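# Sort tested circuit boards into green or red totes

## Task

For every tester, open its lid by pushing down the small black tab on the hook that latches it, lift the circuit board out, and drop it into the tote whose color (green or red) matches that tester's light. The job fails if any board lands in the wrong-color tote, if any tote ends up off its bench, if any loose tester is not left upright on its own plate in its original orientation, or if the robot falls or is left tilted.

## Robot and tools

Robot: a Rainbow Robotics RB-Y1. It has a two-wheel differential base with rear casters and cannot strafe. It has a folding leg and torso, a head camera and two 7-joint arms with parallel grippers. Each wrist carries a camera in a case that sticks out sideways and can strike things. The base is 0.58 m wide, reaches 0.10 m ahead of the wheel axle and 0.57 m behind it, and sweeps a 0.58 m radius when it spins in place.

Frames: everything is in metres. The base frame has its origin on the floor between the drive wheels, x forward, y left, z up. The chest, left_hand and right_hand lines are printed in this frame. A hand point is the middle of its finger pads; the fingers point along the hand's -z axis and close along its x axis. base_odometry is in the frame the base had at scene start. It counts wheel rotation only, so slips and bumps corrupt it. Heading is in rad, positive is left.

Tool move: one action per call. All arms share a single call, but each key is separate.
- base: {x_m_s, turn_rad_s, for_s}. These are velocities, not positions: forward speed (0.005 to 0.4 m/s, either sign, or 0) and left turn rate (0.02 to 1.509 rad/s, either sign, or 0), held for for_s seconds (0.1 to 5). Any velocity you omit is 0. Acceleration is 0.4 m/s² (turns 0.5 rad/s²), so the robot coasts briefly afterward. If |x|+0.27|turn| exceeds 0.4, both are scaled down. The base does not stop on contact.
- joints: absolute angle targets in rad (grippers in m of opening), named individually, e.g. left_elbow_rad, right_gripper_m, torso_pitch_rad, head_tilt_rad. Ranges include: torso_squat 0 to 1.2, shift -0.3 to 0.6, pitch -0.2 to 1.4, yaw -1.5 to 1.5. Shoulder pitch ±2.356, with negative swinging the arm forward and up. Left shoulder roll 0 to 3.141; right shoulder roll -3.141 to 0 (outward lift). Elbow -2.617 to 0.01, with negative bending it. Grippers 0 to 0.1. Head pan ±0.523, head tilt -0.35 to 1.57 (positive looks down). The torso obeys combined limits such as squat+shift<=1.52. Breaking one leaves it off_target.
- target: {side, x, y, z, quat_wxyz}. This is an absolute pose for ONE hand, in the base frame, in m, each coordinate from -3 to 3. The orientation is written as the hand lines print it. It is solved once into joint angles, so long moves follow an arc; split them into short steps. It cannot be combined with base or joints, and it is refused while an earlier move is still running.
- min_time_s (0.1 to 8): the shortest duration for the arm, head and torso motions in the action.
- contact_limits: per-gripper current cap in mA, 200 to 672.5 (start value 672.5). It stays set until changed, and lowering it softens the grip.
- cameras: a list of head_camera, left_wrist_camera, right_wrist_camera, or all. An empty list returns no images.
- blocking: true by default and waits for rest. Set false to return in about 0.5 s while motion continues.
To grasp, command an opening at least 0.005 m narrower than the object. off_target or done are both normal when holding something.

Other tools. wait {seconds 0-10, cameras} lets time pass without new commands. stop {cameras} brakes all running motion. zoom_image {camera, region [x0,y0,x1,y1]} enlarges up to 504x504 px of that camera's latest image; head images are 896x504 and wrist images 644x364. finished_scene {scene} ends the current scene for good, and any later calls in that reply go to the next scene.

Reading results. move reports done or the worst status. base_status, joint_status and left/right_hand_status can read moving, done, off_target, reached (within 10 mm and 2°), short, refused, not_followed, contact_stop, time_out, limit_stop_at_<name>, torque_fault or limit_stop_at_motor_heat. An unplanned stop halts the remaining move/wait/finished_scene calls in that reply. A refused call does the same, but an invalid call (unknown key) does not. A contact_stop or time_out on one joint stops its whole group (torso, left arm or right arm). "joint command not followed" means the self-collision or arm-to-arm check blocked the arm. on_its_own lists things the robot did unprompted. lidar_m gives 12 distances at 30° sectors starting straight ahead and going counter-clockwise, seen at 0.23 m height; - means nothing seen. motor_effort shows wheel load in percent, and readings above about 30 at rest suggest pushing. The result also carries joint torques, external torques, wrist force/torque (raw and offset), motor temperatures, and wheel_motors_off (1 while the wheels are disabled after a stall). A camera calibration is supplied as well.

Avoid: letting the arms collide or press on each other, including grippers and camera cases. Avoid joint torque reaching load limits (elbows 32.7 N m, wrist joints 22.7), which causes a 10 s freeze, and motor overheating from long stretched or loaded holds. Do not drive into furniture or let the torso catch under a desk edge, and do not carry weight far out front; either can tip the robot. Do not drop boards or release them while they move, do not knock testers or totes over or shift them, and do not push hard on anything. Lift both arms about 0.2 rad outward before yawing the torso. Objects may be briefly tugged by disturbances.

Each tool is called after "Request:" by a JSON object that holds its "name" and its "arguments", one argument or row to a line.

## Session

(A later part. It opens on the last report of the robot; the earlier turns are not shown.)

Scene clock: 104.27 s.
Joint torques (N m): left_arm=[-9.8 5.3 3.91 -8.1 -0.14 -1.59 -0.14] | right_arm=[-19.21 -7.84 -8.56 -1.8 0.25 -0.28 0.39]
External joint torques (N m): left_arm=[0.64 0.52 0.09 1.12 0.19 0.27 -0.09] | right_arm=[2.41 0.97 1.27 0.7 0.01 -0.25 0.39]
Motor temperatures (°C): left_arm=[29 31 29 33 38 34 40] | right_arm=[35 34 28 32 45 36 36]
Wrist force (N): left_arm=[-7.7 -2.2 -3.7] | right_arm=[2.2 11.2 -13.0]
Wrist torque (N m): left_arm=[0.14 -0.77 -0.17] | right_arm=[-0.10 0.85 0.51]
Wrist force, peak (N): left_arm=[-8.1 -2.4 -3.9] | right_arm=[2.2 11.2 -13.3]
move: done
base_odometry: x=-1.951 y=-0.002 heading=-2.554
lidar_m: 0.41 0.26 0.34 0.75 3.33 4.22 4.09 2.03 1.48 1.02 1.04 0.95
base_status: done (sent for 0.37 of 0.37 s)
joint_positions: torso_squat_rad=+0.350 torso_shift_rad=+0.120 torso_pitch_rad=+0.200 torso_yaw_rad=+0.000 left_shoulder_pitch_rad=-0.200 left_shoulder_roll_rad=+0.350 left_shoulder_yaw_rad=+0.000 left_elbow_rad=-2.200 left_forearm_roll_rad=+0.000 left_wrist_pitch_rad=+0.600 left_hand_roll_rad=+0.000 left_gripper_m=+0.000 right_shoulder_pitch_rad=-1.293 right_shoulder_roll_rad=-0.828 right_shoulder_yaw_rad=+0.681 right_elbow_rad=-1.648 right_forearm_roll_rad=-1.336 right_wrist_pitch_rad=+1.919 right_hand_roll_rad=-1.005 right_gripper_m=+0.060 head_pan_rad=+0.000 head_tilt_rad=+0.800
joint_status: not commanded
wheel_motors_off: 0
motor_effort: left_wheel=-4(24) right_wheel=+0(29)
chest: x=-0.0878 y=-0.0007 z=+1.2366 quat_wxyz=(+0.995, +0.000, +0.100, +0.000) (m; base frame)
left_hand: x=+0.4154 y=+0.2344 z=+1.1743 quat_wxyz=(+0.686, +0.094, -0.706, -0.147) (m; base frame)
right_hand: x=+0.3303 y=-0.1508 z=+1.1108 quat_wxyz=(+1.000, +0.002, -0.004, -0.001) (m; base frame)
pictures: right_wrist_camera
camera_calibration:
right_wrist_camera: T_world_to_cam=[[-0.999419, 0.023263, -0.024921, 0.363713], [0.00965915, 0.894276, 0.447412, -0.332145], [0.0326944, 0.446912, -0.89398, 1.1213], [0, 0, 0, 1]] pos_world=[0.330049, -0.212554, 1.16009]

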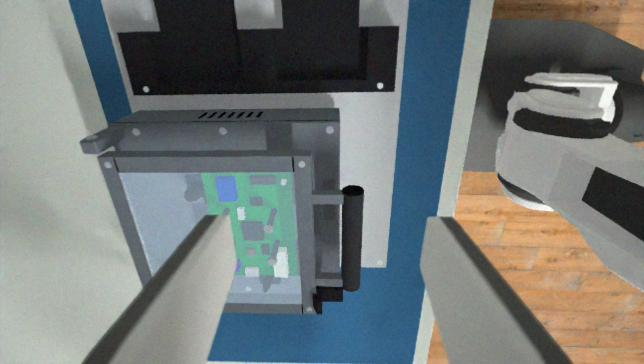

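Request:
{"name": "move", "arguments": {
  "target": {"side":"right","x":0.3136,"y":-0.073,"z":1.05,"quat_wxyz":[0.985,0.174,0,0]},
  "cameras": []
}}

Request:
{"name": "move", "arguments": {
  "target": {"side":"right","x":0.3136,"y":-0.071,"z":0.979,"quat_wxyz":[0.985,0.174,0,0]},
  "min_time_s": 1.5,
  "cameras": []
}}

Request:
{"name": "move", "arguments": {
  "joints": {"right_gripper_m":0.0}
}}

Request:
{"name": "move", "arguments": {
  "target": {"side":"left","x":0.33,"y":0.08,"z":1.1,"quat_wxyz":[1,0,0,0]},
  "cameras": []
}}

Request:
{"name": "move", "arguments": {
  "target": {"side":"left","x":0.3245,"y":0.011,"z":1.02,"quat_wxyz":[1,0,0,0]}
}}

Request:
{"name": "zoom_image", "arguments": {
  "camera": "left_wrist_camera",
  "region": [172, 40, 472, 364]
}}

Scene clock: 117.97 s.
Joint torques (N m): left_arm=[-9.7 5.28 4.23 -8.04 -0.1 -1.6 -0.21] | right_arm=[-19.57 -6.59 -10.77 -4.16 -0.05 -0.32 0.37]
External joint torques (N m): left_arm=[0.74 0.5 0.41 1.19 0.24 0.26 -0.16] | right_arm=[0.79 1.15 -0.98 0.16 0.11 0.29 0.37]
Motor temperatures (°C): left_arm=[29 31 29 33 38 34 40] | right_arm=[35 34 28 32 45 35 36]
Wrist force (N): left_arm=[-8.1 -2.3 -3.8] | right_arm=[2.3 9.0 -12.7]
Wrist torque (N m): left_arm=[0.14 -0.82 -0.17] | right_arm=[0.03 0.85 0.53]
Wrist force, peak (N): left_arm=[-8.1 -2.3 -4.1] | right_arm=[2.1 11.4 -13.4]
move: done
base_odometry: x=-1.951 y=-0.002 heading=-2.554
lidar_m: 0.40 0.26 0.34 0.76 3.33 4.21 4.08 2.04 1.48 1.02 1.03 0.93
base_status: not commanded
joint_positions: torso_squat_rad=+0.350 torso_shift_rad=+0.120 torso_pitch_rad=+0.200 torso_yaw_rad=+0.000 left_shoulder_pitch_rad=-0.200 left_shoulder_roll_rad=+0.350 left_shoulder_yaw_rad=+0.000 left_elbow_rad=-2.200 left_forearm_roll_rad=+0.000 left_wrist_pitch_rad=+0.600 left_hand_roll_rad=+0.000 left_gripper_m=+0.000 right_shoulder_pitch_rad=-1.059 right_shoulder_roll_rad=-0.738 right_shoulder_yaw_rad=+0.626 right_elbow_rad=-1.720 right_forearm_roll_rad=-1.321 right_wrist_pitch_rad=+1.601 right_hand_roll_rad=-1.003 right_gripper_m=+0.060 head_pan_rad=+0.000 head_tilt_rad=+0.800
joint_status: all done
wheel_motors_off: 0
motor_effort: left_wheel=-3(4) right_wheel=+0(2)
chest: x=-0.0879 y=-0.0008 z=+1.2366 quat_wxyz=(+0.995, +0.000, +0.100, +0.000) (m; base frame)
left_hand: x=+0.4153 y=+0.2344 z=+1.1744 quat_wxyz=(+0.686, +0.094, -0.706, -0.147) (m; base frame)
right_hand: x=+0.3134 y=-0.0732 z=+1.0501 quat_wxyz=(+0.985, +0.174, +0.000, +0.000) (m; base frame)
right_hand_status: reached (checked arc, planned for 0.6 s): 0 mm and 0.0 deg off.
pictures: none
No camera images: "cameras" was empty.

Scene clock: 119.80 s.
Joint torques (N m): left_arm=[-9.87 5.09 4.12 -8.12 -0.14 -1.64 -0.14] | right_arm=[10.97 3.79 15.1 8.65 1.5 1.08 0.05]
External joint torques (N m): left_arm=[0.62 0.3 0.29 1.08 0.19 0.22 -0.09] | right_arm=[30.95 11 24.57 13.94 1.68 1.66 0.05]
Motor temperatures (°C): left_arm=[29 31 29 33 38 34 40] | right_arm=[35 34 29 32 45 35 36]
Wrist force (N): left_arm=[-7.8 -2.1 -3.6] | right_arm=[-11.0 22.3 83.4]
Wrist torque (N m): left_arm=[0.13 -0.80 -0.16] | right_arm=[-0.39 -2.01 0.84]
Wrist force, peak (N): left_arm=[-8.2 -2.4 -4.3] | right_arm=[-11.2 22.6 84.9]
move: done
base_odometry: x=-1.951 y=-0.002 heading=-2.554
lidar_m: 0.41 0.26 0.33 0.75 3.33 4.26 4.09 2.04 1.48 1.02 1.05 0.94
base_status: not commanded
joint_positions: torso_squat_rad=+0.350 torso_shift_rad=+0.119 torso_pitch_rad=+0.197 torso_yaw_rad=+0.000 left_shoulder_pitch_rad=-0.200 left_shoulder_roll_rad=+0.350 left_shoulder_yaw_rad=+0.000 left_elbow_rad=-2.200 left_forearm_roll_rad=+0.000 left_wrist_pitch_rad=+0.600 left_hand_roll_rad=+0.000 left_gripper_m=+0.000 right_shoulder_pitch_rad=-0.963 right_shoulder_roll_rad=-0.686 right_shoulder_yaw_rad=+0.694 right_elbow_rad=-1.636 right_forearm_roll_rad=-1.211 right_wrist_pitch_rad=+1.466 right_hand_roll_rad=-0.910 right_gripper_m=+0.060 head_pan_rad=+0.000 head_tilt_rad=+0.800
joint_status: all done
wheel_motors_off: 0
motor_effort: left_wheel=-3(5) right_wheel=+5(8)
chest: x=-0.0896 y=-0.0008 z=+1.2368 quat_wxyz=(+0.995, +0.000, +0.098, +0.000) (m; base frame)
left_hand: x=+0.4138 y=+0.2342 z=+1.1761 quat_wxyz=(+0.685, +0.094, -0.708, -0.147) (m; base frame)
right_hand: x=+0.3161 y=-0.0704 z=+0.9857 quat_wxyz=(+0.984, +0.176, -0.008, +0.001) (m; base frame)
right_hand_status: reached (checked arc, planned for 1.5 s): 7 mm and 0.9 deg off.
pictures: none
No camera images: "cameras" was empty.

Scene clock: 121.03 s.
Joint torques (N m): left_arm=[-9.65 4.81 3.93 -8.13 -0.1 -1.7 -0.14] | right_arm=[-14.81 -4.65 -6.51 -3.13 0 -0.6 -0.4]
External joint torques (N m): left_arm=[0.8 0.03 0.11 1.09 0.23 0.16 -0.1] | right_arm=[5.05 2.51 2.9 2.21 0.22 -0.02 -0.4]
Motor temperatures (°C): left_arm=[29 31 29 33 38 34 40] | right_arm=[35 34 29 32 45 36 36]
Wrist force (N): left_arm=[-7.6 -2.3 -4.1] | right_arm=[0.1 10.3 -3.6]
Wrist torque (N m): left_arm=[0.13 -0.77 -0.18] | right_arm=[0.07 0.88 0.62]
Wrist force, peak (N): left_arm=[-9.3 -2.2 -3.8] | right_arm=[-8.8 22.0 80.3]
move: off_target
base_odometry: x=-1.951 y=-0.002 heading=-2.554
lidar_m: 0.41 0.26 0.34 0.76 3.34 4.22 4.08 2.03 1.48 1.02 1.04 0.94
base_status: not commanded
joint_positions: torso_squat_rad=+0.350 torso_shift_rad=+0.120 torso_pitch_rad=+0.200 torso_yaw_rad=+0.000 left_shoulder_pitch_rad=-0.200 left_shoulder_roll_rad=+0.350 left_shoulder_yaw_rad=+0.000 left_elbow_rad=-2.200 left_forearm_roll_rad=+0.000 left_wrist_pitch_rad=+0.600 left_hand_roll_rad=+0.000 left_gripper_m=+0.000 right_shoulder_pitch_rad=-0.957 right_shoulder_roll_rad=-0.683 right_shoulder_yaw_rad=+0.700 right_elbow_rad=-1.633 right_forearm_roll_rad=-1.210 right_wrist_pitch_rad=+1.467 right_hand_roll_rad=-0.910 right_gripper_m=+0.014 head_pan_rad=+0.000 head_tilt_rad=+0.800
joint_status: right_gripper_m off_target (ended at +0.014, target +0.000)
wheel_motors_off: 0
motor_effort: left_wheel=-3(7) right_wheel=+2(18)
chest: x=-0.0881 y=-0.0007 z=+1.2366 quat_wxyz=(+0.995, +0.000, +0.100, +0.000) (m; base frame)
left_hand: x=+0.4152 y=+0.2344 z=+1.1746 quat_wxyz=(+0.686, +0.094, -0.707, -0.147) (m; base frame)
right_hand: x=+0.3140 y=-0.0709 z=+0.9799 quat_wxyz=(+0.985, +0.174, -0.001, +0.000) (m; base frame)
pictures: head_camera, left_wrist_camera, right_wrist_camera
camera_calibration:
head_camera: T_world_to_cam=[[0.0329434, -0.998753, 0.0375115, -0.0552258], [-0.818474, -0.0484989, -0.572493, 0.854635], [0.573598, -0.0118423, -0.819051, 1.12424], [0, 0, 0, 1]] pos_world=[0.0564513, -0.000394478, 1.41216]
left_wrist_camera: T_world_to_cam=[[-0.0281217, -0.321106, 0.946626, -1.02628], [-0.546956, -0.787715, -0.283451, 0.778949], [0.836689, -0.525734, -0.153479, 0.0251992], [0, 0, 0, 1]] pos_world=[0.376106, 0.297291, 1.19617]
right_wrist_camera: T_world_to_cam=[[-0.999631, 0.0247804, -0.0111475, 0.329024], [0.00900695, 0.689243, 0.724475, -0.630643], [0.0256361, 0.724107, -0.689211, 0.790391], [0, 0, 0, 1]] pos_world=[0.31432, -0.145814, 1.0053]

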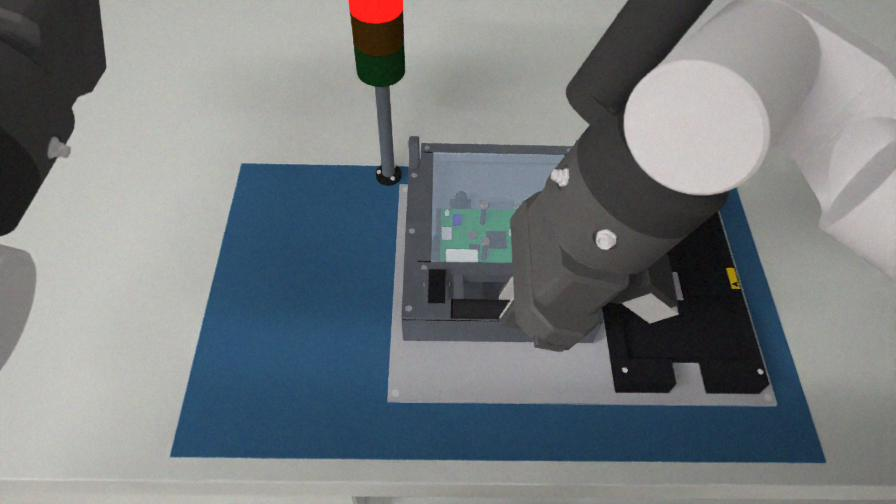

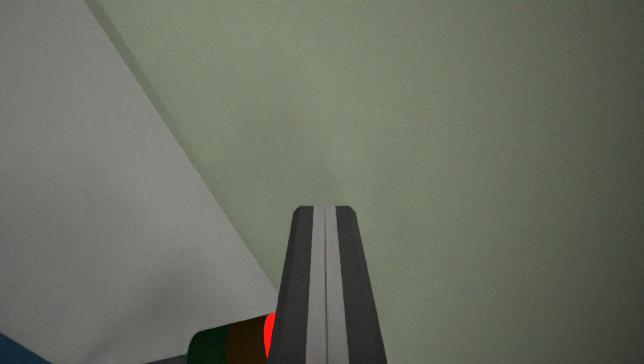

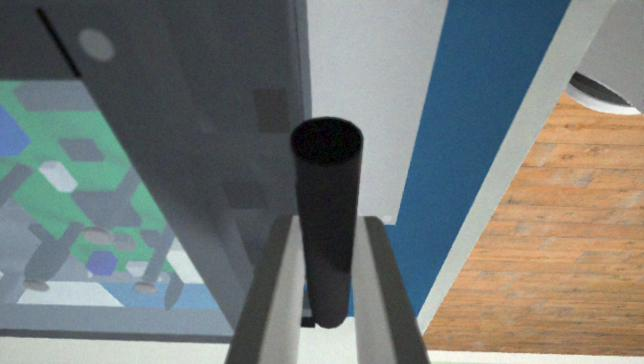

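Scene clock: 122.93 s.
Joint torques (N m): left_arm=[-19.45 6.84 8.34 -1.91 0.08 -0.34 -0.29] | right_arm=[-15.01 -4.84 -6.16 -2.67 0.41 -0.63 -0.41]
External joint torques (N m): left_arm=[1.26 0.33 -0.84 0.98 0.05 -0.28 -0.29] | right_arm=[4.85 2.32 3.25 2.68 0.6 -0.05 -0.42]
Motor temperatures (°C): left_arm=[29 31 29 33 38 34 40] | right_arm=[35 34 29 32 45 36 36]
Wrist force (N): left_arm=[-1.8 -0.1 -9.7] | right_arm=[-0.7 11.6 1.5]
Wrist torque (N m): left_arm=[-0.04 -0.44 -0.23] | right_arm=[0.11 0.93 0.61]
Wrist force, peak (N): left_arm=[-7.3 1.4 -7.3] | right_arm=[-0.8 13.0 1.2]
move: done
base_odometry: x=-1.951 y=-0.002 heading=-2.554
lidar_m: 0.41 0.26 0.34 0.76 3.33 4.22 4.08 2.03 1.47 1.02 1.04 0.95
base_status: not commanded
joint_positions: torso_squat_rad=+0.350 torso_shift_rad=+0.120 torso_pitch_rad=+0.199 torso_yaw_rad=+0.000 left_shoulder_pitch_rad=-1.368 left_shoulder_roll_rad=+0.630 left_shoulder_yaw_rad=-0.735 left_elbow_rad=-1.544 left_forearm_roll_rad=+1.264 left_wrist_pitch_rad=+1.919 left_hand_roll_rad=+1.091 left_gripper_m=+0.000 right_shoulder_pitch_rad=-0.957 right_shoulder_roll_rad=-0.683 right_shoulder_yaw_rad=+0.700 right_elbow_rad=-1.634 right_forearm_roll_rad=-1.210 right_wrist_pitch_rad=+1.467 right_hand_roll_rad=-0.910 right_gripper_m=+0.014 head_pan_rad=+0.000 head_tilt_rad=+0.800
joint_status: all done
wheel_motors_off: 0
motor_effort: left_wheel=-3(3) right_wheel=+2(3)
chest: x=-0.0881 y=-0.0007 z=+1.2366 quat_wxyz=(+0.995, +0.000, +0.100, +0.000) (m; base frame)
left_hand: x=+0.3301 y=+0.0803 z=+1.1005 quat_wxyz=(+1.000, -0.001, -0.002, +0.001) (m; base frame)
left_hand_status: reached (checked arc, planned for 1.5 s): 1 mm and 0.3 deg off.
right_hand: x=+0.3139 y=-0.0709 z=+0.9799 quat_wxyz=(+0.985, +0.174, -0.001, +0.000) (m; base frame)
pictures: none
No camera images: "cameras" was empty.

Scene clock: 123.90 s.
Joint torques (N m): left_arm=[-19.58 4.77 8.7 -2.84 0.33 0.01 0.26] | right_arm=[-15.12 -5.72 -6.39 -2.46 0.41 -0.47 -0.42]
External joint torques (N m): left_arm=[1.22 0.11 0 1.17 0.29 0.07 0.26] | right_arm=[4.74 1.44 3.03 2.88 0.61 0.1 -0.42]
Motor temperatures (°C): left_arm=[29 31 29 33 38 34 40] | right_arm=[35 34 29 32 45 36 36]
Wrist force (N): left_arm=[-1.8 0.1 -10.0] | right_arm=[0.2 11.0 -0.8]
Wrist torque (N m): left_arm=[-0.07 -0.41 -0.22] | right_arm=[0.12 0.90 0.59]
Wrist force, peak (N): left_arm=[-2.7 -0.5 -10.9] | right_arm=[0.9 15.1 -3.4]
move: done
base_odometry: x=-1.951 y=-0.002 heading=-2.554
lidar_m: 0.41 0.27 0.34 0.76 3.34 4.23 4.08 2.02 1.48 1.03 1.04 0.94
base_status: not commanded
joint_positions: torso_squat_rad=+0.350 torso_shift_rad=+0.120 torso_pitch_rad=+0.199 torso_yaw_rad=+0.000 left_shoulder_pitch_rad=-1.336 left_shoulder_roll_rad=+0.407 left_shoulder_yaw_rad=-0.875 left_elbow_rad=-1.366 left_forearm_roll_rad=+1.113 left_wrist_pitch_rad=+1.755 left_hand_roll_rad=+1.117 left_gripper_m=+0.000 right_shoulder_pitch_rad=-0.957 right_shoulder_roll_rad=-0.683 right_shoulder_yaw_rad=+0.700 right_elbow_rad=-1.634 right_forearm_roll_rad=-1.210 right_wrist_pitch_rad=+1.467 right_hand_roll_rad=-0.910 right_gripper_m=+0.014 head_pan_rad=+0.000 head_tilt_rad=+0.800
joint_status: all done
wheel_motors_off: 0
motor_effort: left_wheel=-1(3) right_wheel=+3(4)
chest: x=-0.0881 y=-0.0008 z=+1.2366 quat_wxyz=(+0.995, +0.000, +0.100, +0.000) (m; base frame)
left_hand: x=+0.3242 y=+0.0111 z=+1.0202 quat_wxyz=(+1.000, +0.000, -0.001, +0.000) (m; base frame)
left_hand_status: reached (checked arc, planned for 0.5 s): 0 mm and 0.1 deg off.
right_hand: x=+0.3139 y=-0.0708 z=+0.9800 quat_wxyz=(+0.985, +0.174, -0.001, +0.000) (m; base frame)
pictures: head_camera, left_wrist_camera, right_wrist_camera
camera_calibration:
head_camera: T_world_to_cam=[[0.032922, -0.998754, 0.0374947, -0.0552233], [-0.818416, -0.0484729, -0.572577, 0.854689], [0.573682, -0.0118359, -0.818993, 1.12423], [0, 0, 0, 1]] pos_world=[0.0563608, -0.000419025, 1.41218]
left_wrist_camera: T_world_to_cam=[[0.999826, 0.0152638, -0.0107323, -0.314677], [0.0185625, -0.872146, 0.488893, -0.460833], [-0.00189779, -0.489007, -0.872278, 0.964985], [0, 0, 0, 1]] pos_world=[0.325007, 0.0747745, 1.06366]
right_wrist_camera: T_world_to_cam=[[-0.999637, 0.024527, -0.0111451, 0.328863], [0.00882662, 0.689037, 0.724672, -0.630923], [0.0254534, 0.724311, -0.689004, 0.790206], [0, 0, 0, 1]] pos_world=[0.3142, -0.145691, 1.00533]

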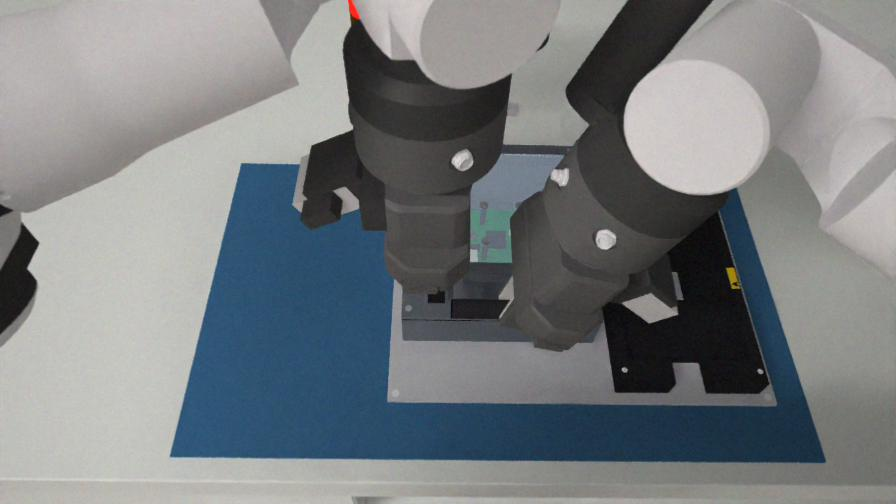

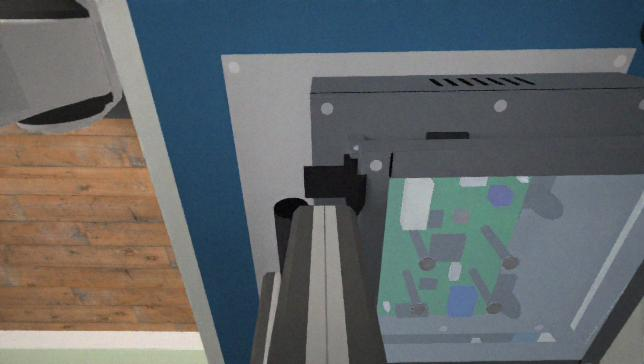

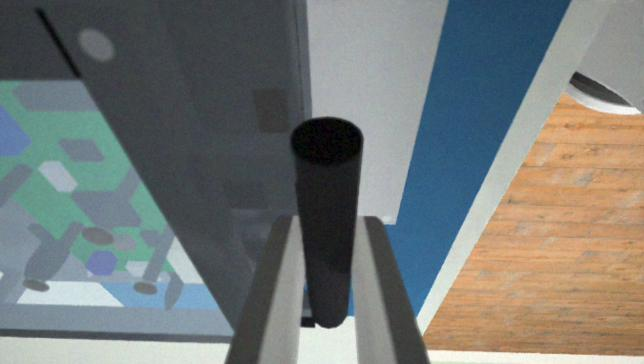

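Scaled by 1.556 from the camera's 644x364 image, which has a finer 920x520 frame.

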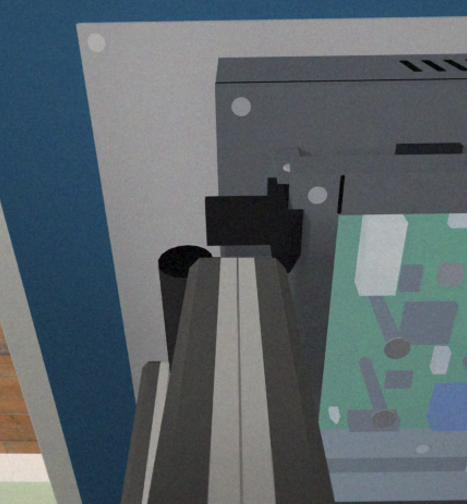

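Request:
{"name": "move", "arguments": {
  "target": {"side":"left","x":0.3245,"y":0.012,"z":0.985,"quat_wxyz":[1,0,0,0]},
  "cameras": []
}}

Request:
{"name": "move", "arguments": {
  "target": {"side":"left","x":0.3245,"y":0.012,"z":0.973,"quat_wxyz":[1,0,0,0]},
  "min_time_s": 1,
  "cameras": ["left_wrist_camera"]
}}

Request:
{"name": "move", "arguments": {
  "target": {"side":"right","x":0.3139,"y":-0.072,"z":0.991,"quat_wxyz":[0.985,0.174,0,0]},
  "min_time_s": 1,
  "cameras": ["left_wrist_camera","right_wrist_camera"]
}}

Scene clock: 133.40 s.
Joint torques (N m): left_arm=[-20.21 3.35 8.72 -3.51 0.1 -0.07 -0.03] | right_arm=[-14.94 -5.42 -6.21 -2.59 0.32 -0.56 -0.43]
External joint torques (N m): left_arm=[0.42 -0.87 0.25 0.81 0.06 -0.02 -0.03] | right_arm=[4.92 1.73 3.2 2.76 0.52 0.02 -0.43]
Motor temperatures (°C): left_arm=[29 31 29 33 38 34 40] | right_arm=[35 34 28 32 45 36 36]
Wrist force (N): left_arm=[-2.6 0.0 -9.3] | right_arm=[0.4 10.8 1.2]
Wrist torque (N m): left_arm=[-0.02 -0.38 -0.21] | right_arm=[0.06 0.90 0.60]
Wrist force, peak (N): left_arm=[-3.4 0.0 -11.4] | right_arm=[0.8 13.6 -0.8]
move: done
base_odometry: x=-1.951 y=-0.002 heading=-2.554
lidar_m: 0.41 0.26 0.34 0.75 3.32 4.22 4.09 2.03 1.48 1.02 1.03 0.94
base_status: not commanded
joint_positions: torso_squat_rad=+0.350 torso_shift_rad=+0.120 torso_pitch_rad=+0.199 torso_yaw_rad=+0.000 left_shoulder_pitch_rad=-1.286 left_shoulder_roll_rad=+0.386 left_shoulder_yaw_rad=-0.914 left_elbow_rad=-1.321 left_forearm_roll_rad=+1.068 left_wrist_pitch_rad=+1.682 left_hand_roll_rad=+1.087 left_gripper_m=+0.000 right_shoulder_pitch_rad=-0.957 right_shoulder_roll_rad=-0.683 right_shoulder_yaw_rad=+0.700 right_elbow_rad=-1.634 right_forearm_roll_rad=-1.210 right_wrist_pitch_rad=+1.467 right_hand_roll_rad=-0.910 right_gripper_m=+0.014 head_pan_rad=+0.000 head_tilt_rad=+0.800
joint_status: all done
wheel_motors_off: 0
motor_effort: left_wheel=-3(3) right_wheel=+3(4)
chest: x=-0.0881 y=-0.0007 z=+1.2366 quat_wxyz=(+0.995, +0.000, +0.100, +0.000) (m; base frame)
left_hand: x=+0.3245 y=+0.0122 z=+0.9850 quat_wxyz=(+1.000, +0.000, +0.000, +0.000) (m; base frame)
left_hand_status: reached (checked arc, planned for 0.3 s): 0 mm and 0.0 deg off.
right_hand: x=+0.3139 y=-0.0708 z=+0.9800 quat_wxyz=(+0.985, +0.174, -0.001, +0.000) (m; base frame)
pictures: none
No camera images: "cameras" was empty.

Scene clock: 134.73 s.
Joint torques (N m): left_arm=[-0.21 0.2 -4.31 5.54 -3.62 -6.85 -0.35] | right_arm=[-17.9 -5.68 -8.53 -7.78 -3.64 1.65 -0.27]
External joint torques (N m): left_arm=[20.4 -3.91 -12.71 9.92 -3.65 -6.79 -0.35] | right_arm=[1.98 1.49 0.88 -2.44 -3.45 2.22 -0.28]
Motor temperatures (°C): left_arm=[29 31 29 33 38 34 40] | right_arm=[35 34 28 32 45 36 36]
Wrist force (N): left_arm=[-30.6 15.7 66.8] | right_arm=[19.7 7.2 -33.6]
Wrist torque (N m): left_arm=[0.36 -0.12 -0.12] | right_arm=[0.08 0.44 0.69]
Wrist force, peak (N): left_arm=[-30.8 16.2 68.1] | right_arm=[19.8 7.0 -34.7]
move: done
base_odometry: x=-1.951 y=-0.002 heading=-2.554
lidar_m: 0.41 0.27 0.35 0.75 3.34 4.22 4.08 2.04 1.48 1.03 1.04 0.94
base_status: not commanded
joint_positions: torso_squat_rad=+0.350 torso_shift_rad=+0.119 torso_pitch_rad=+0.198 torso_yaw_rad=+0.000 left_shoulder_pitch_rad=-1.275 left_shoulder_roll_rad=+0.379 left_shoulder_yaw_rad=-0.924 left_elbow_rad=-1.306 left_forearm_roll_rad=+1.055 left_wrist_pitch_rad=+1.659 left_hand_roll_rad=+1.078 left_gripper_m=+0.000 right_shoulder_pitch_rad=-0.956 right_shoulder_roll_rad=-0.683 right_shoulder_yaw_rad=+0.700 right_elbow_rad=-1.632 right_forearm_roll_rad=-1.209 right_wrist_pitch_rad=+1.466 right_hand_roll_rad=-0.910 right_gripper_m=+0.014 head_pan_rad=+0.000 head_tilt_rad=+0.800
joint_status: all done
wheel_motors_off: 0
motor_effort: left_wheel=+0(3) right_wheel=+3(5)
chest: x=-0.0889 y=-0.0006 z=+1.2367 quat_wxyz=(+0.995, +0.000, +0.099, +0.000) (m; base frame)
left_hand: x=+0.3250 y=+0.0116 z=+0.9770 quat_wxyz=(+1.000, -0.001, -0.003, -0.001) (m; base frame)
left_hand_status: reached (checked arc, planned for 1.0 s): 4 mm and 0.4 deg off.
right_hand: x=+0.3136 y=-0.0710 z=+0.9799 quat_wxyz=(+0.985, +0.174, -0.002, +0.000) (m; base frame)
pictures: left_wrist_camera
camera_calibration:
left_wrist_camera: T_world_to_cam=[[0.99988, 0.0141184, -0.00643453, -0.320158], [0.0154589, -0.871112, 0.490841, -0.440236], [0.00132468, -0.490881, -0.871225, 0.925447], [0, 0, 0, 1]] pos_world=[0.325699, 0.0753098, 1.0203]

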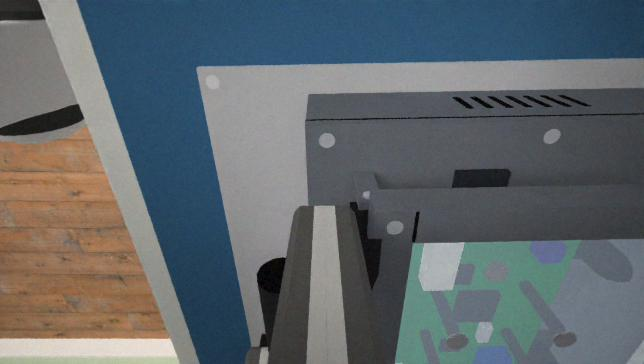

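Scene clock: 136.07 s.
Joint torques (N m): left_arm=[-2.12 2.12 -3.01 3.85 -2.13 -4.5 -0.41] | right_arm=[-15.49 -6.88 -6.68 -3.62 -0.5 0.15 -0.42]
External joint torques (N m): left_arm=[18.49 -1.98 -11.4 8.23 -2.16 -4.43 -0.41] | right_arm=[4.51 0.43 2.82 1.57 -0.31 0.73 -0.42]
Motor temperatures (°C): left_arm=[29 31 29 33 38 34 40] | right_arm=[35 34 29 32 45 36 36]
Wrist force (N): left_arm=[-20.4 10.6 50.1] | right_arm=[2.7 11.0 -0.5]
Wrist torque (N m): left_arm=[0.22 -0.49 -0.12] | right_arm=[0.06 0.80 0.54]
Wrist force, peak (N): left_arm=[-44.6 18.1 88.0] | right_arm=[40.9 7.2 -91.2]
move: done
base_odometry: x=-1.951 y=-0.002 heading=-2.554
lidar_m: 0.40 0.26 0.35 0.76 3.33 4.22 4.08 2.03 1.47 1.02 1.04 0.94
base_status: not commanded
joint_positions: torso_squat_rad=+0.350 torso_shift_rad=+0.119 torso_pitch_rad=+0.198 torso_yaw_rad=+0.000 left_shoulder_pitch_rad=-1.275 left_shoulder_roll_rad=+0.378 left_shoulder_yaw_rad=-0.925 left_elbow_rad=-1.305 left_forearm_roll_rad=+1.054 left_wrist_pitch_rad=+1.658 left_hand_roll_rad=+1.078 left_gripper_m=+0.000 right_shoulder_pitch_rad=-0.972 right_shoulder_roll_rad=-0.693 right_shoulder_yaw_rad=+0.687 right_elbow_rad=-1.645 right_forearm_roll_rad=-1.228 right_wrist_pitch_rad=+1.488 right_hand_roll_rad=-0.920 right_gripper_m=+0.000 head_pan_rad=+0.000 head_tilt_rad=+0.800
joint_status: all done
wheel_motors_off: 0
on_its_own: right_gripper_m moved -0.014 to your old target +0.000
motor_effort: left_wheel=+6(7) right_wheel=+1(3)
chest: x=-0.0893 y=-0.0006 z=+1.2368 quat_wxyz=(+0.995, +0.000, +0.099, +0.000) (m; base frame)
left_hand: x=+0.3247 y=+0.0114 z=+0.9769 quat_wxyz=(+1.000, -0.001, -0.003, -0.001) (m; base frame)
right_hand: x=+0.3142 y=-0.0717 z=+0.9916 quat_wxyz=(+0.985, +0.174, -0.001, +0.000) (m; base frame)
right_hand_status: reached (checked arc, planned for 1.0 s): 1 mm and 0.1 deg off.
pictures: left_wrist_camera, right_wrist_camera
camera_calibration:
left_wrist_camera: T_world_to_cam=[[0.999884, 0.013965, -0.00602981, -0.320243], [0.0151265, -0.871088, 0.490894, -0.440281], [0.00160284, -0.490928, -0.871198, 0.925204], [0, 0, 0, 1]] pos_world=[0.325383, 0.0751574, 1.02024]
right_wrist_camera: T_world_to_cam=[[-0.999635, 0.0244611, -0.0114666, 0.329661], [0.00855047, 0.689102, 0.724614, -0.6386], [0.0256265, 0.724251, -0.68906, 0.798892], [0, 0, 0, 1]] pos_world=[0.314528, -0.146602, 1.017]

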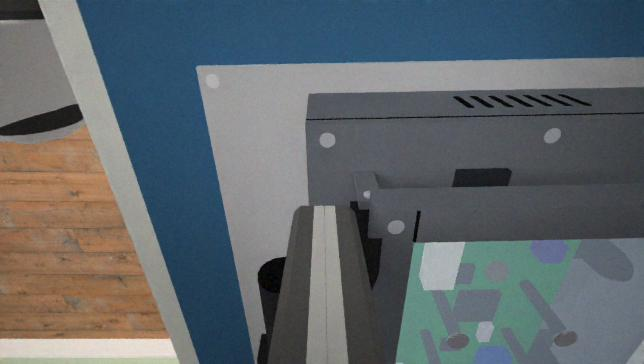

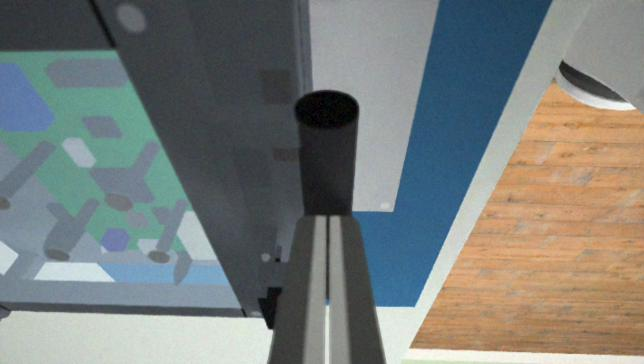

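Request:
{"name": "move", "arguments": {
  "joints": {"right_gripper_m":0.045},
  "cameras": []
}}

Request:
{"name": "move", "arguments": {
  "target": {"side":"right","x":0.3136,"y":-0.071,"z":0.974,"quat_wxyz":[0.985,0.174,0,0]},
  "min_time_s": 1.5,
  "cameras": []
}}

Request:
{"name": "move", "arguments": {
  "joints": {"right_gripper_m":0.0},
  "cameras": ["right_wrist_camera","left_wrist_camera"]
}}

Scene clock: 152.07 s.
Joint torques (N m): left_arm=[-2.11 2.17 -2.92 4.05 -2.08 -4.56 -0.36] | right_arm=[-16.49 -6.72 -7.72 -3.63 -0.49 -0.38 -0.36]
External joint torques (N m): left_arm=[18.5 -1.94 -11.32 8.43 -2.11 -4.5 -0.36] | right_arm=[3.5 0.58 1.78 1.57 -0.3 0.2 -0.37]
Motor temperatures (°C): left_arm=[29 31 29 33 38 35 40] | right_arm=[35 34 28 32 45 35 36]
Wrist force (N): left_arm=[-21.8 11.3 53.9] | right_arm=[2.1 9.0 -12.7]
Wrist torque (N m): left_arm=[0.19 -0.50 -0.13] | right_arm=[0.03 0.81 0.51]
Wrist force, peak (N): left_arm=[-22.4 11.2 56.1] | right_arm=[2.4 9.0 -12.9]
move: done
base_odometry: x=-1.951 y=-0.002 heading=-2.554
lidar_m: 0.41 0.26 0.34 0.76 3.34 4.21 4.08 2.03 1.48 1.02 1.04 0.94
base_status: not commanded
joint_positions: torso_squat_rad=+0.350 torso_shift_rad=+0.119 torso_pitch_rad=+0.198 torso_yaw_rad=+0.000 left_shoulder_pitch_rad=-1.275 left_shoulder_roll_rad=+0.378 left_shoulder_yaw_rad=-0.925 left_elbow_rad=-1.305 left_forearm_roll_rad=+1.054 left_wrist_pitch_rad=+1.658 left_hand_roll_rad=+1.078 left_gripper_m=+0.000 right_shoulder_pitch_rad=-0.972 right_shoulder_roll_rad=-0.693 right_shoulder_yaw_rad=+0.687 right_elbow_rad=-1.645 right_forearm_roll_rad=-1.228 right_wrist_pitch_rad=+1.489 right_hand_roll_rad=-0.920 right_gripper_m=+0.045 head_pan_rad=+0.000 head_tilt_rad=+0.800
joint_status: all done
wheel_motors_off: 0
motor_effort: left_wheel=+6(7) right_wheel=+2(3)
chest: x=-0.0893 y=-0.0006 z=+1.2368 quat_wxyz=(+0.995, +0.000, +0.099, +0.000) (m; base frame)
left_hand: x=+0.3247 y=+0.0114 z=+0.9769 quat_wxyz=(+1.000, -0.001, -0.003, -0.001) (m; base frame)
right_hand: x=+0.3140 y=-0.0718 z=+0.9914 quat_wxyz=(+0.985, +0.174, -0.001, +0.000) (m; base frame)
pictures: none
No camera images: "cameras" was empty.

Scene clock: 153.90 s.
Joint torques (N m): left_arm=[-3.68 2.1 -1.99 3.35 -2.47 -4.05 -0.36] | right_arm=[-18.1 -5.9 -9.08 -2.51 1.54 -2.4 0.19]
External joint torques (N m): left_arm=[16.93 -2 -10.38 7.73 -2.5 -3.99 -0.36] | right_arm=[1.78 1.22 0.29 2.9 1.75 -1.83 0.19]
Motor temperatures (°C): left_arm=[29 31 29 33 38 35 40] | right_arm=[35 34 28 32 45 35 36]
Wrist force (N): left_arm=[-22.1 8.8 50.1] | right_arm=[-6.7 9.2 -10.0]
Wrist torque (N m): left_arm=[0.15 -0.49 -0.14] | right_arm=[0.03 0.97 0.58]
Wrist force, peak (N): left_arm=[-26.3 10.7 55.9] | right_arm=[-19.0 15.1 21.6]
move: done
base_odometry: x=-1.951 y=-0.002 heading=-2.554
lidar_m: 0.42 0.26 0.34 0.75 3.33 4.22 4.09 2.04 1.49 1.03 1.04 0.95
base_status: not commanded
joint_positions: torso_squat_rad=+0.350 torso_shift_rad=+0.119 torso_pitch_rad=+0.197 torso_yaw_rad=+0.000 left_shoulder_pitch_rad=-1.274 left_shoulder_roll_rad=+0.378 left_shoulder_yaw_rad=-0.925 left_elbow_rad=-1.305 left_forearm_roll_rad=+1.054 left_wrist_pitch_rad=+1.658 left_hand_roll_rad=+1.078 left_gripper_m=+0.000 right_shoulder_pitch_rad=-0.950 right_shoulder_roll_rad=-0.676 right_shoulder_yaw_rad=+0.706 right_elbow_rad=-1.616 right_forearm_roll_rad=-1.205 right_wrist_pitch_rad=+1.456 right_hand_roll_rad=-0.897 right_gripper_m=+0.045 head_pan_rad=+0.000 head_tilt_rad=+0.800
joint_status: all done
wheel_motors_off: 0
motor_effort: left_wheel=+5(8) right_wheel=+7(8)
chest: x=-0.0894 y=-0.0006 z=+1.2368 quat_wxyz=(+0.995, +0.000, +0.098, +0.000) (m; base frame)
left_hand: x=+0.3244 y=+0.0114 z=+0.9768 quat_wxyz=(+1.000, -0.001, -0.003, -0.001) (m; base frame)
right_hand: x=+0.3134 y=-0.0710 z=+0.9743 quat_wxyz=(+0.985, +0.174, +0.000, +0.000) (m; base frame)
right_hand_status: reached (checked arc, planned for 1.5 s): 0 mm and 0.0 deg off.
pictures: none
No camera images: "cameras" was empty.

Scene clock: 154.90 s.
Joint torques (N m): left_arm=[-2.91 2.41 -1.72 4.21 -3.49 -4.94 -0.32] | right_arm=[-17.41 -5.78 -8.18 -5.65 -2.29 1.21 0.2]
External joint torques (N m): left_arm=[17.69 -1.69 -10.11 8.6 -3.52 -4.87 -0.32] | right_arm=[2.47 1.35 1.18 -0.24 -2.09 1.78 0.19]
Motor temperatures (°C): left_arm=[29 31 29 33 38 35 40] | right_arm=[35 34 28 32 45 35 36]
Wrist force (N): left_arm=[-27.6 10.5 58.7] | right_arm=[14.1 9.7 -16.1]
Wrist torque (N m): left_arm=[0.14 -0.35 -0.13] | right_arm=[0.07 0.79 0.73]
Wrist force, peak (N): left_arm=[-29.8 10.4 61.4] | right_arm=[19.0 10.0 -21.3]
move: off_target
base_odometry: x=-1.951 y=-0.002 heading=-2.554
lidar_m: 0.40 0.27 0.34 0.76 3.33 4.22 4.08 2.03 1.48 1.02 1.04 0.95
base_status: not commanded
joint_positions: torso_squat_rad=+0.350 torso_shift_rad=+0.119 torso_pitch_rad=+0.197 torso_yaw_rad=+0.000 left_shoulder_pitch_rad=-1.275 left_shoulder_roll_rad=+0.378 left_shoulder_yaw_rad=-0.925 left_elbow_rad=-1.305 left_forearm_roll_rad=+1.055 left_wrist_pitch_rad=+1.658 left_hand_roll_rad=+1.078 left_gripper_m=+0.000 right_shoulder_pitch_rad=-0.951 right_shoulder_roll_rad=-0.676 right_shoulder_yaw_rad=+0.705 right_elbow_rad=-1.616 right_forearm_roll_rad=-1.204 right_wrist_pitch_rad=+1.455 right_hand_roll_rad=-0.897 right_gripper_m=+0.014 head_pan_rad=+0.000 head_tilt_rad=+0.800
joint_status: right_gripper_m off_target (ended at +0.014, target +0.000)
wheel_motors_off: 0
motor_effort: left_wheel=+5(7) right_wheel=+5(7)
chest: x=-0.0893 y=-0.0006 z=+1.2368 quat_wxyz=(+0.995, +0.000, +0.099, +0.000) (m; base frame)
left_hand: x=+0.3245 y=+0.0114 z=+0.9768 quat_wxyz=(+1.000, -0.001, -0.003, -0.001) (m; base frame)
right_hand: x=+0.3140 y=-0.0711 z=+0.9743 quat_wxyz=(+0.985, +0.174, -0.001, +0.000) (m; base frame)
pictures: left_wrist_camera, right_wrist_camera
camera_calibration:
left_wrist_camera: T_world_to_cam=[[0.999884, 0.0137451, -0.00654058, -0.31956], [0.0151858, -0.871164, 0.490758, -0.44015], [0.00104759, -0.4908, -0.871271, 0.925322], [0, 0, 0, 1]] pos_world=[0.325238, 0.0750981, 1.02012]
right_wrist_camera: T_world_to_cam=[[-0.999625, 0.0253612, -0.0103007, 0.328211], [0.0100295, 0.689475, 0.72424, -0.626524], [0.0254697, 0.723866, -0.689471, 0.786892], [0, 0, 0, 1]] pos_world=[0.31433, -0.145956, 0.999674]

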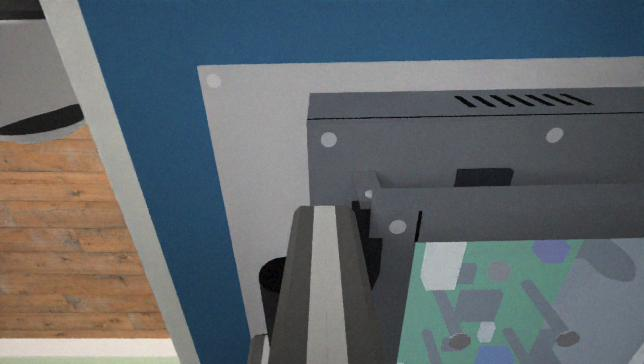

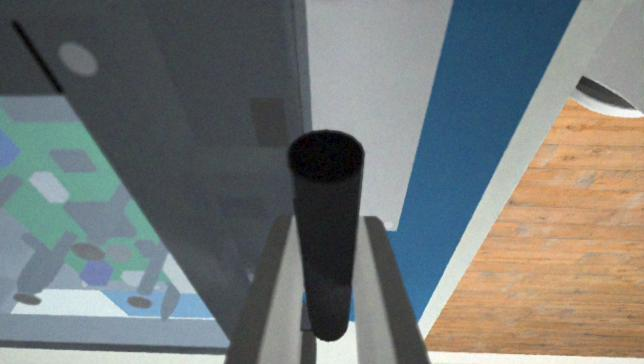

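Request:
{"name": "move", "arguments": {
  "target": {"side":"left","x":0.324,"y":0.0115,"z":0.970,"quat_wxyz":[1,0,0,0]},
  "min_time_s": 0.8,
  "cameras": []
}}

Request:
{"name": "move", "arguments": {
  "target": {"side":"right","x":0.3139,"y":-0.072,"z":0.983,"quat_wxyz":[0.985,0.174,0,0]},
  "min_time_s": 1,
  "cameras": ["left_wrist_camera","right_wrist_camera"]
}}

Scene clock: 165.17 s.
Joint torques (N m): left_arm=[8.61 -1.3 -11.06 11.08 -6.4 -12.12 -0.52] | right_arm=[-18.61 -5.2 -9.16 -10.13 -5.59 2.33 0.11]
External joint torques (N m): left_arm=[29.27 -5.38 -19.41 15.48 -6.43 -12.05 -0.52] | right_arm=[1.29 1.94 0.2 -4.72 -5.39 2.9 0.11]
Motor temperatures (°C): left_arm=[29 31 29 33 38 35 40] | right_arm=[35 34 29 32 45 36 36]
Wrist force (N): left_arm=[-53.5 29.6 114.2] | right_arm=[27.9 4.2 -41.0]
Wrist torque (N m): left_arm=[0.56 -0.22 0.01] | right_arm=[0.01 0.53 0.78]
Wrist force, peak (N): left_arm=[-53.7 29.5 115.4] | right_arm=[28.4 3.8 -42.6]
move: done
base_odometry: x=-1.951 y=-0.002 heading=-2.554
lidar_m: 0.40 0.26 0.34 0.75 3.33 4.22 4.09 2.03 1.48 1.03 1.03 0.94
base_status: not commanded
joint_positions: torso_squat_rad=+0.350 torso_shift_rad=+0.119 torso_pitch_rad=+0.197 torso_yaw_rad=+0.001 left_shoulder_pitch_rad=-1.275 left_shoulder_roll_rad=+0.372 left_shoulder_yaw_rad=-0.927 left_elbow_rad=-1.291 left_forearm_roll_rad=+1.052 left_wrist_pitch_rad=+1.650 left_hand_roll_rad=+1.071 left_gripper_m=+0.000 right_shoulder_pitch_rad=-0.950 right_shoulder_roll_rad=-0.676 right_shoulder_yaw_rad=+0.706 right_elbow_rad=-1.614 right_forearm_roll_rad=-1.203 right_wrist_pitch_rad=+1.455 right_hand_roll_rad=-0.897 right_gripper_m=+0.014 head_pan_rad=+0.000 head_tilt_rad=+0.800
joint_status: all done
wheel_motors_off: 0
motor_effort: left_wheel=+7(7) right_wheel=+4(6)
chest: x=-0.0898 y=-0.0004 z=+1.2368 quat_wxyz=(+0.995, +0.000, +0.098, +0.000) (m; base frame)
left_hand: x=+0.3253 y=+0.0104 z=+0.9749 quat_wxyz=(+1.000, -0.002, -0.003, -0.001) (m; base frame)
left_hand_status: reached (checked arc, planned for 0.8 s): 5 mm and 0.5 deg off.
right_hand: x=+0.3139 y=-0.0712 z=+0.9743 quat_wxyz=(+0.985, +0.174, -0.001, +0.000) (m; base frame)
pictures: none
No camera images: "cameras" was empty.

Scene clock: 166.50 s.
Joint torques (N m): left_arm=[11.84 0.97 -11.34 12.39 -8.08 -12.81 -0.53] | right_arm=[-30.68 -9.91 -19.19 -16.5 -8.89 4.81 -0.61]
External joint torques (N m): left_arm=[32.49 -3.1 -19.68 16.79 -8.11 -12.74 -0.53] | right_arm=[-10.75 -2.66 -9.77 -11.18 -8.69 5.37 -0.62]
Motor temperatures (°C): left_arm=[29 31 29 33 38 35 40] | right_arm=[35 34 29 32 45 36 36]
Wrist force (N): left_arm=[-61.8 28.9 126.0] | right_arm=[40.9 3.8 -83.7]
Wrist torque (N m): left_arm=[0.61 -0.24 0.03] | right_arm=[0.03 0.15 0.74]
Wrist force, peak (N): left_arm=[-65.6 28.8 133.3] | right_arm=[47.0 6.3 -94.9]
move: done
base_odometry: x=-1.951 y=-0.002 heading=-2.554
lidar_m: 0.41 0.27 0.34 0.75 3.33 4.23 4.08 2.03 1.48 1.03 1.04 0.95
base_status: not commanded
joint_positions: torso_squat_rad=+0.350 torso_shift_rad=+0.119 torso_pitch_rad=+0.197 torso_yaw_rad=+0.001 left_shoulder_pitch_rad=-1.276 left_shoulder_roll_rad=+0.371 left_shoulder_yaw_rad=-0.927 left_elbow_rad=-1.292 left_forearm_roll_rad=+1.052 left_wrist_pitch_rad=+1.650 left_hand_roll_rad=+1.071 left_gripper_m=+0.000 right_shoulder_pitch_rad=-0.958 right_shoulder_roll_rad=-0.684 right_shoulder_yaw_rad=+0.698 right_elbow_rad=-1.624 right_forearm_roll_rad=-1.216 right_wrist_pitch_rad=+1.471 right_hand_roll_rad=-0.905 right_gripper_m=+0.014 head_pan_rad=+0.000 head_tilt_rad=+0.800
joint_status: all done
wheel_motors_off: 0
motor_effort: left_wheel=+11(12) right_wheel=+0(5)
chest: x=-0.0895 y=-0.0003 z=+1.2368 quat_wxyz=(+0.995, +0.000, +0.098, +0.000) (m; base frame)
left_hand: x=+0.3254 y=+0.0102 z=+0.9751 quat_wxyz=(+1.000, -0.002, -0.003, -0.001) (m; base frame)
right_hand: x=+0.3136 y=-0.0725 z=+0.9803 quat_wxyz=(+0.985, +0.173, +0.001, -0.001) (m; base frame)
right_hand_status: reached (checked arc, planned for 1.0 s): 3 mm and 0.3 deg off.
pictures: left_wrist_camera, right_wrist_camera
camera_calibration:
left_wrist_camera: T_world_to_cam=[[0.999904, 0.0126837, -0.00566322, -0.321321], [0.0138278, -0.870177, 0.492546, -0.441646], [0.00131929, -0.492576, -0.870268, 0.922194], [0, 0, 0, 1]] pos_world=[0.32618, 0.0740169, 1.01827]
right_wrist_camera: T_world_to_cam=[[-0.999635, 0.0263933, -0.00577793, 0.323532], [0.0140836, 0.691516, 0.722224, -0.629059], [0.0230574, 0.721879, -0.691635, 0.794789], [0, 0, 0, 1]] pos_world=[0.313947, -0.147276, 1.00589]

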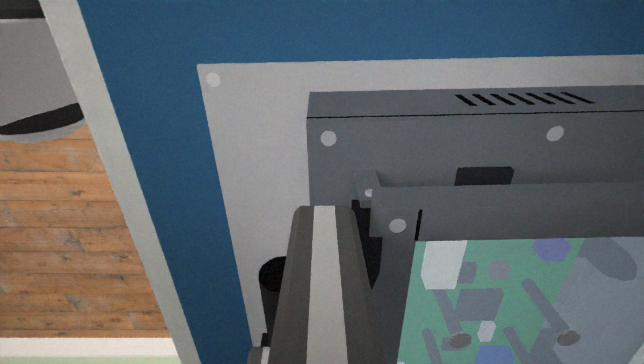

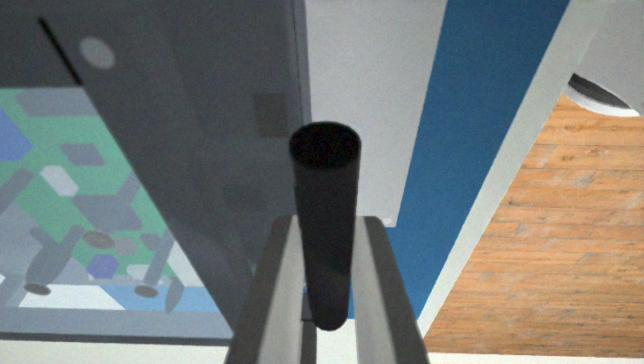

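Request:
{"name": "move", "arguments": {
  "target": {"side":"right","x":0.3139,"y":-0.071,"z":0.977,"quat_wxyz":[0.985,0.174,0,0]},
  "min_time_s": 0.6,
  "cameras": []
}}

Request:
{"name": "move", "arguments": {
  "target": {"side":"left","x":0.3225,"y":0.014,"z":0.993,"quat_wxyz":[1,0,0,0]},
  "min_time_s": 0.8,
  "cameras": ["left_wrist_camera"]
}}

Request:
{"name": "zoom_image", "arguments": {
  "camera": "left_wrist_camera",
  "region": [250, 130, 410, 290]
}}

Scene clock: 176.13 s.
Joint torques (N m): left_arm=[8.65 0.72 -9.62 9.41 -5.14 -9.8 -0.44] | right_arm=[-15.22 -0.59 -6.3 -6.54 -2.87 0.2 0.26]
External joint torques (N m): left_arm=[29.3 -3.36 -17.97 13.8 -5.17 -9.73 -0.44] | right_arm=[4.72 6.62 3.09 -1.18 -2.67 0.77 0.26]
Motor temperatures (°C): left_arm=[29 31 29 33 39 37 40] | right_arm=[36 34 29 33 47 36 36]
Wrist force (N): left_arm=[-42.1 22.9 97.3] | right_arm=[13.1 4.6 -11.8]
Wrist torque (N m): left_arm=[0.56 -0.32 0.01] | right_arm=[-0.02 0.94 0.64]
Wrist force, peak (N): left_arm=[-61.9 28.6 127.3] | right_arm=[40.7 3.5 -84.6]
move: done
base_odometry: x=-1.951 y=-0.002 heading=-2.554
lidar_m: 0.41 0.27 0.35 0.75 3.33 4.22 4.08 2.03 1.49 1.02 1.04 0.95
base_status: not commanded
joint_positions: torso_squat_rad=+0.350 torso_shift_rad=+0.118 torso_pitch_rad=+0.196 torso_yaw_rad=+0.000 left_shoulder_pitch_rad=-1.275 left_shoulder_roll_rad=+0.371 left_shoulder_yaw_rad=-0.927 left_elbow_rad=-1.291 left_forearm_roll_rad=+1.051 left_wrist_pitch_rad=+1.650 left_hand_roll_rad=+1.071 left_gripper_m=+0.000 right_shoulder_pitch_rad=-0.955 right_shoulder_roll_rad=-0.681 right_shoulder_yaw_rad=+0.701 right_elbow_rad=-1.619 right_forearm_roll_rad=-1.209 right_wrist_pitch_rad=+1.461 right_hand_roll_rad=-0.900 right_gripper_m=+0.014 head_pan_rad=+0.000 head_tilt_rad=+0.800
joint_status: all done
wheel_motors_off: 0
motor_effort: left_wheel=+9(12) right_wheel=+1(2)
chest: x=-0.0900 y=-0.0005 z=+1.2368 quat_wxyz=(+0.995, +0.000, +0.098, +0.000) (m; base frame)
left_hand: x=+0.3252 y=+0.0102 z=+0.9750 quat_wxyz=(+1.000, -0.002, -0.004, -0.001) (m; base frame)
right_hand: x=+0.3145 y=-0.0720 z=+0.9780 quat_wxyz=(+0.985, +0.174, -0.002, -0.001) (m; base frame)
right_hand_status: reached (checked arc, planned for 0.6 s): 2 mm and 0.2 deg off.
pictures: none
No camera images: "cameras" was empty.

Scene clock: 177.27 s.
Joint torques (N m): left_arm=[-20.3 5.4 9.74 -4.4 0.41 0.3 0.43] | right_arm=[-12.47 -2.29 -3.76 0.16 2.52 -2.81 0.22]
External joint torques (N m): left_arm=[0.35 1.08 1.21 -0.15 0.37 0.35 0.43] | right_arm=[7.45 4.89 5.63 5.53 2.72 -2.24 0.21]
Motor temperatures (°C): left_arm=[29 31 29 33 39 36 40] | right_arm=[36 34 29 33 47 36 36]
Wrist force (N): left_arm=[-1.9 0.3 -9.2] | right_arm=[-13.0 10.0 27.1]
Wrist torque (N m): left_arm=[-0.07 -0.41 -0.22] | right_arm=[-0.04 1.41 0.58]
Wrist force, peak (N): left_arm=[-42.5 23.2 97.6] | right_arm=[-14.9 9.7 31.1]
move: done
base_odometry: x=-1.951 y=-0.002 heading=-2.554
lidar_m: 0.41 0.27 0.34 0.76 3.32 4.22 4.09 2.03 1.48 1.02 1.04 0.95
base_status: not commanded
joint_positions: torso_squat_rad=+0.350 torso_shift_rad=+0.119 torso_pitch_rad=+0.198 torso_yaw_rad=+0.000 left_shoulder_pitch_rad=-1.292 left_shoulder_roll_rad=+0.395 left_shoulder_yaw_rad=-0.906 left_elbow_rad=-1.335 left_forearm_roll_rad=+1.080 left_wrist_pitch_rad=+1.699 left_hand_roll_rad=+1.092 left_gripper_m=+0.000 right_shoulder_pitch_rad=-0.955 right_shoulder_roll_rad=-0.680 right_shoulder_yaw_rad=+0.701 right_elbow_rad=-1.620 right_forearm_roll_rad=-1.210 right_wrist_pitch_rad=+1.462 right_hand_roll_rad=-0.900 right_gripper_m=+0.014 head_pan_rad=+0.000 head_tilt_rad=+0.800
joint_status: all done
wheel_motors_off: 0
motor_effort: left_wheel=+3(12) right_wheel=+6(6)
chest: x=-0.0888 y=-0.0008 z=+1.2367 quat_wxyz=(+0.995, +0.000, +0.099, +0.000) (m; base frame)
left_hand: x=+0.3231 y=+0.0134 z=+0.9919 quat_wxyz=(+1.000, +0.000, +0.001, +0.000) (m; base frame)
left_hand_status: reached (checked arc, planned for 0.8 s): 1 mm and 0.1 deg off.
right_hand: x=+0.3148 y=-0.0718 z=+0.9778 quat_wxyz=(+0.985, +0.174, -0.001, +0.000) (m; base frame)
pictures: left_wrist_camera
camera_calibration:
left_wrist_camera: T_world_to_cam=[[0.999786, 0.0145807, -0.0146795, -0.309997], [0.0198922, -0.87253, 0.488156, -0.444657], [-0.00569065, -0.488343, -0.872633, 0.942986], [0, 0, 0, 1]] pos_world=[0.324142, 0.0770447, 1.03539]

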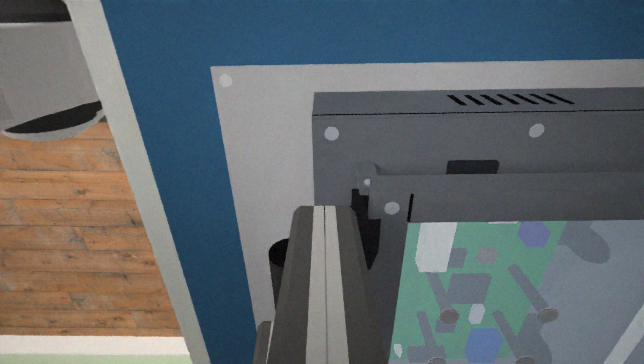

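Scaled by 3.150 from the camera's 644x364 image, which has a finer 920x520 frame.

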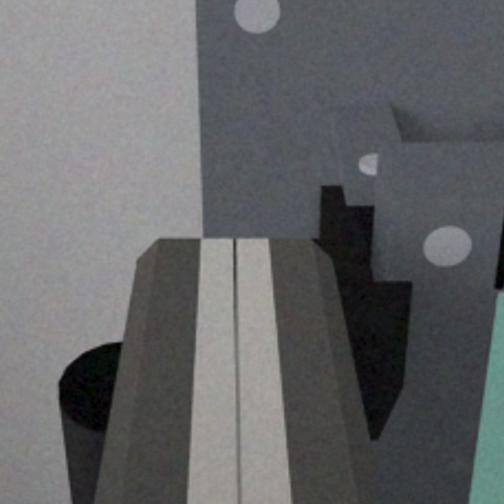

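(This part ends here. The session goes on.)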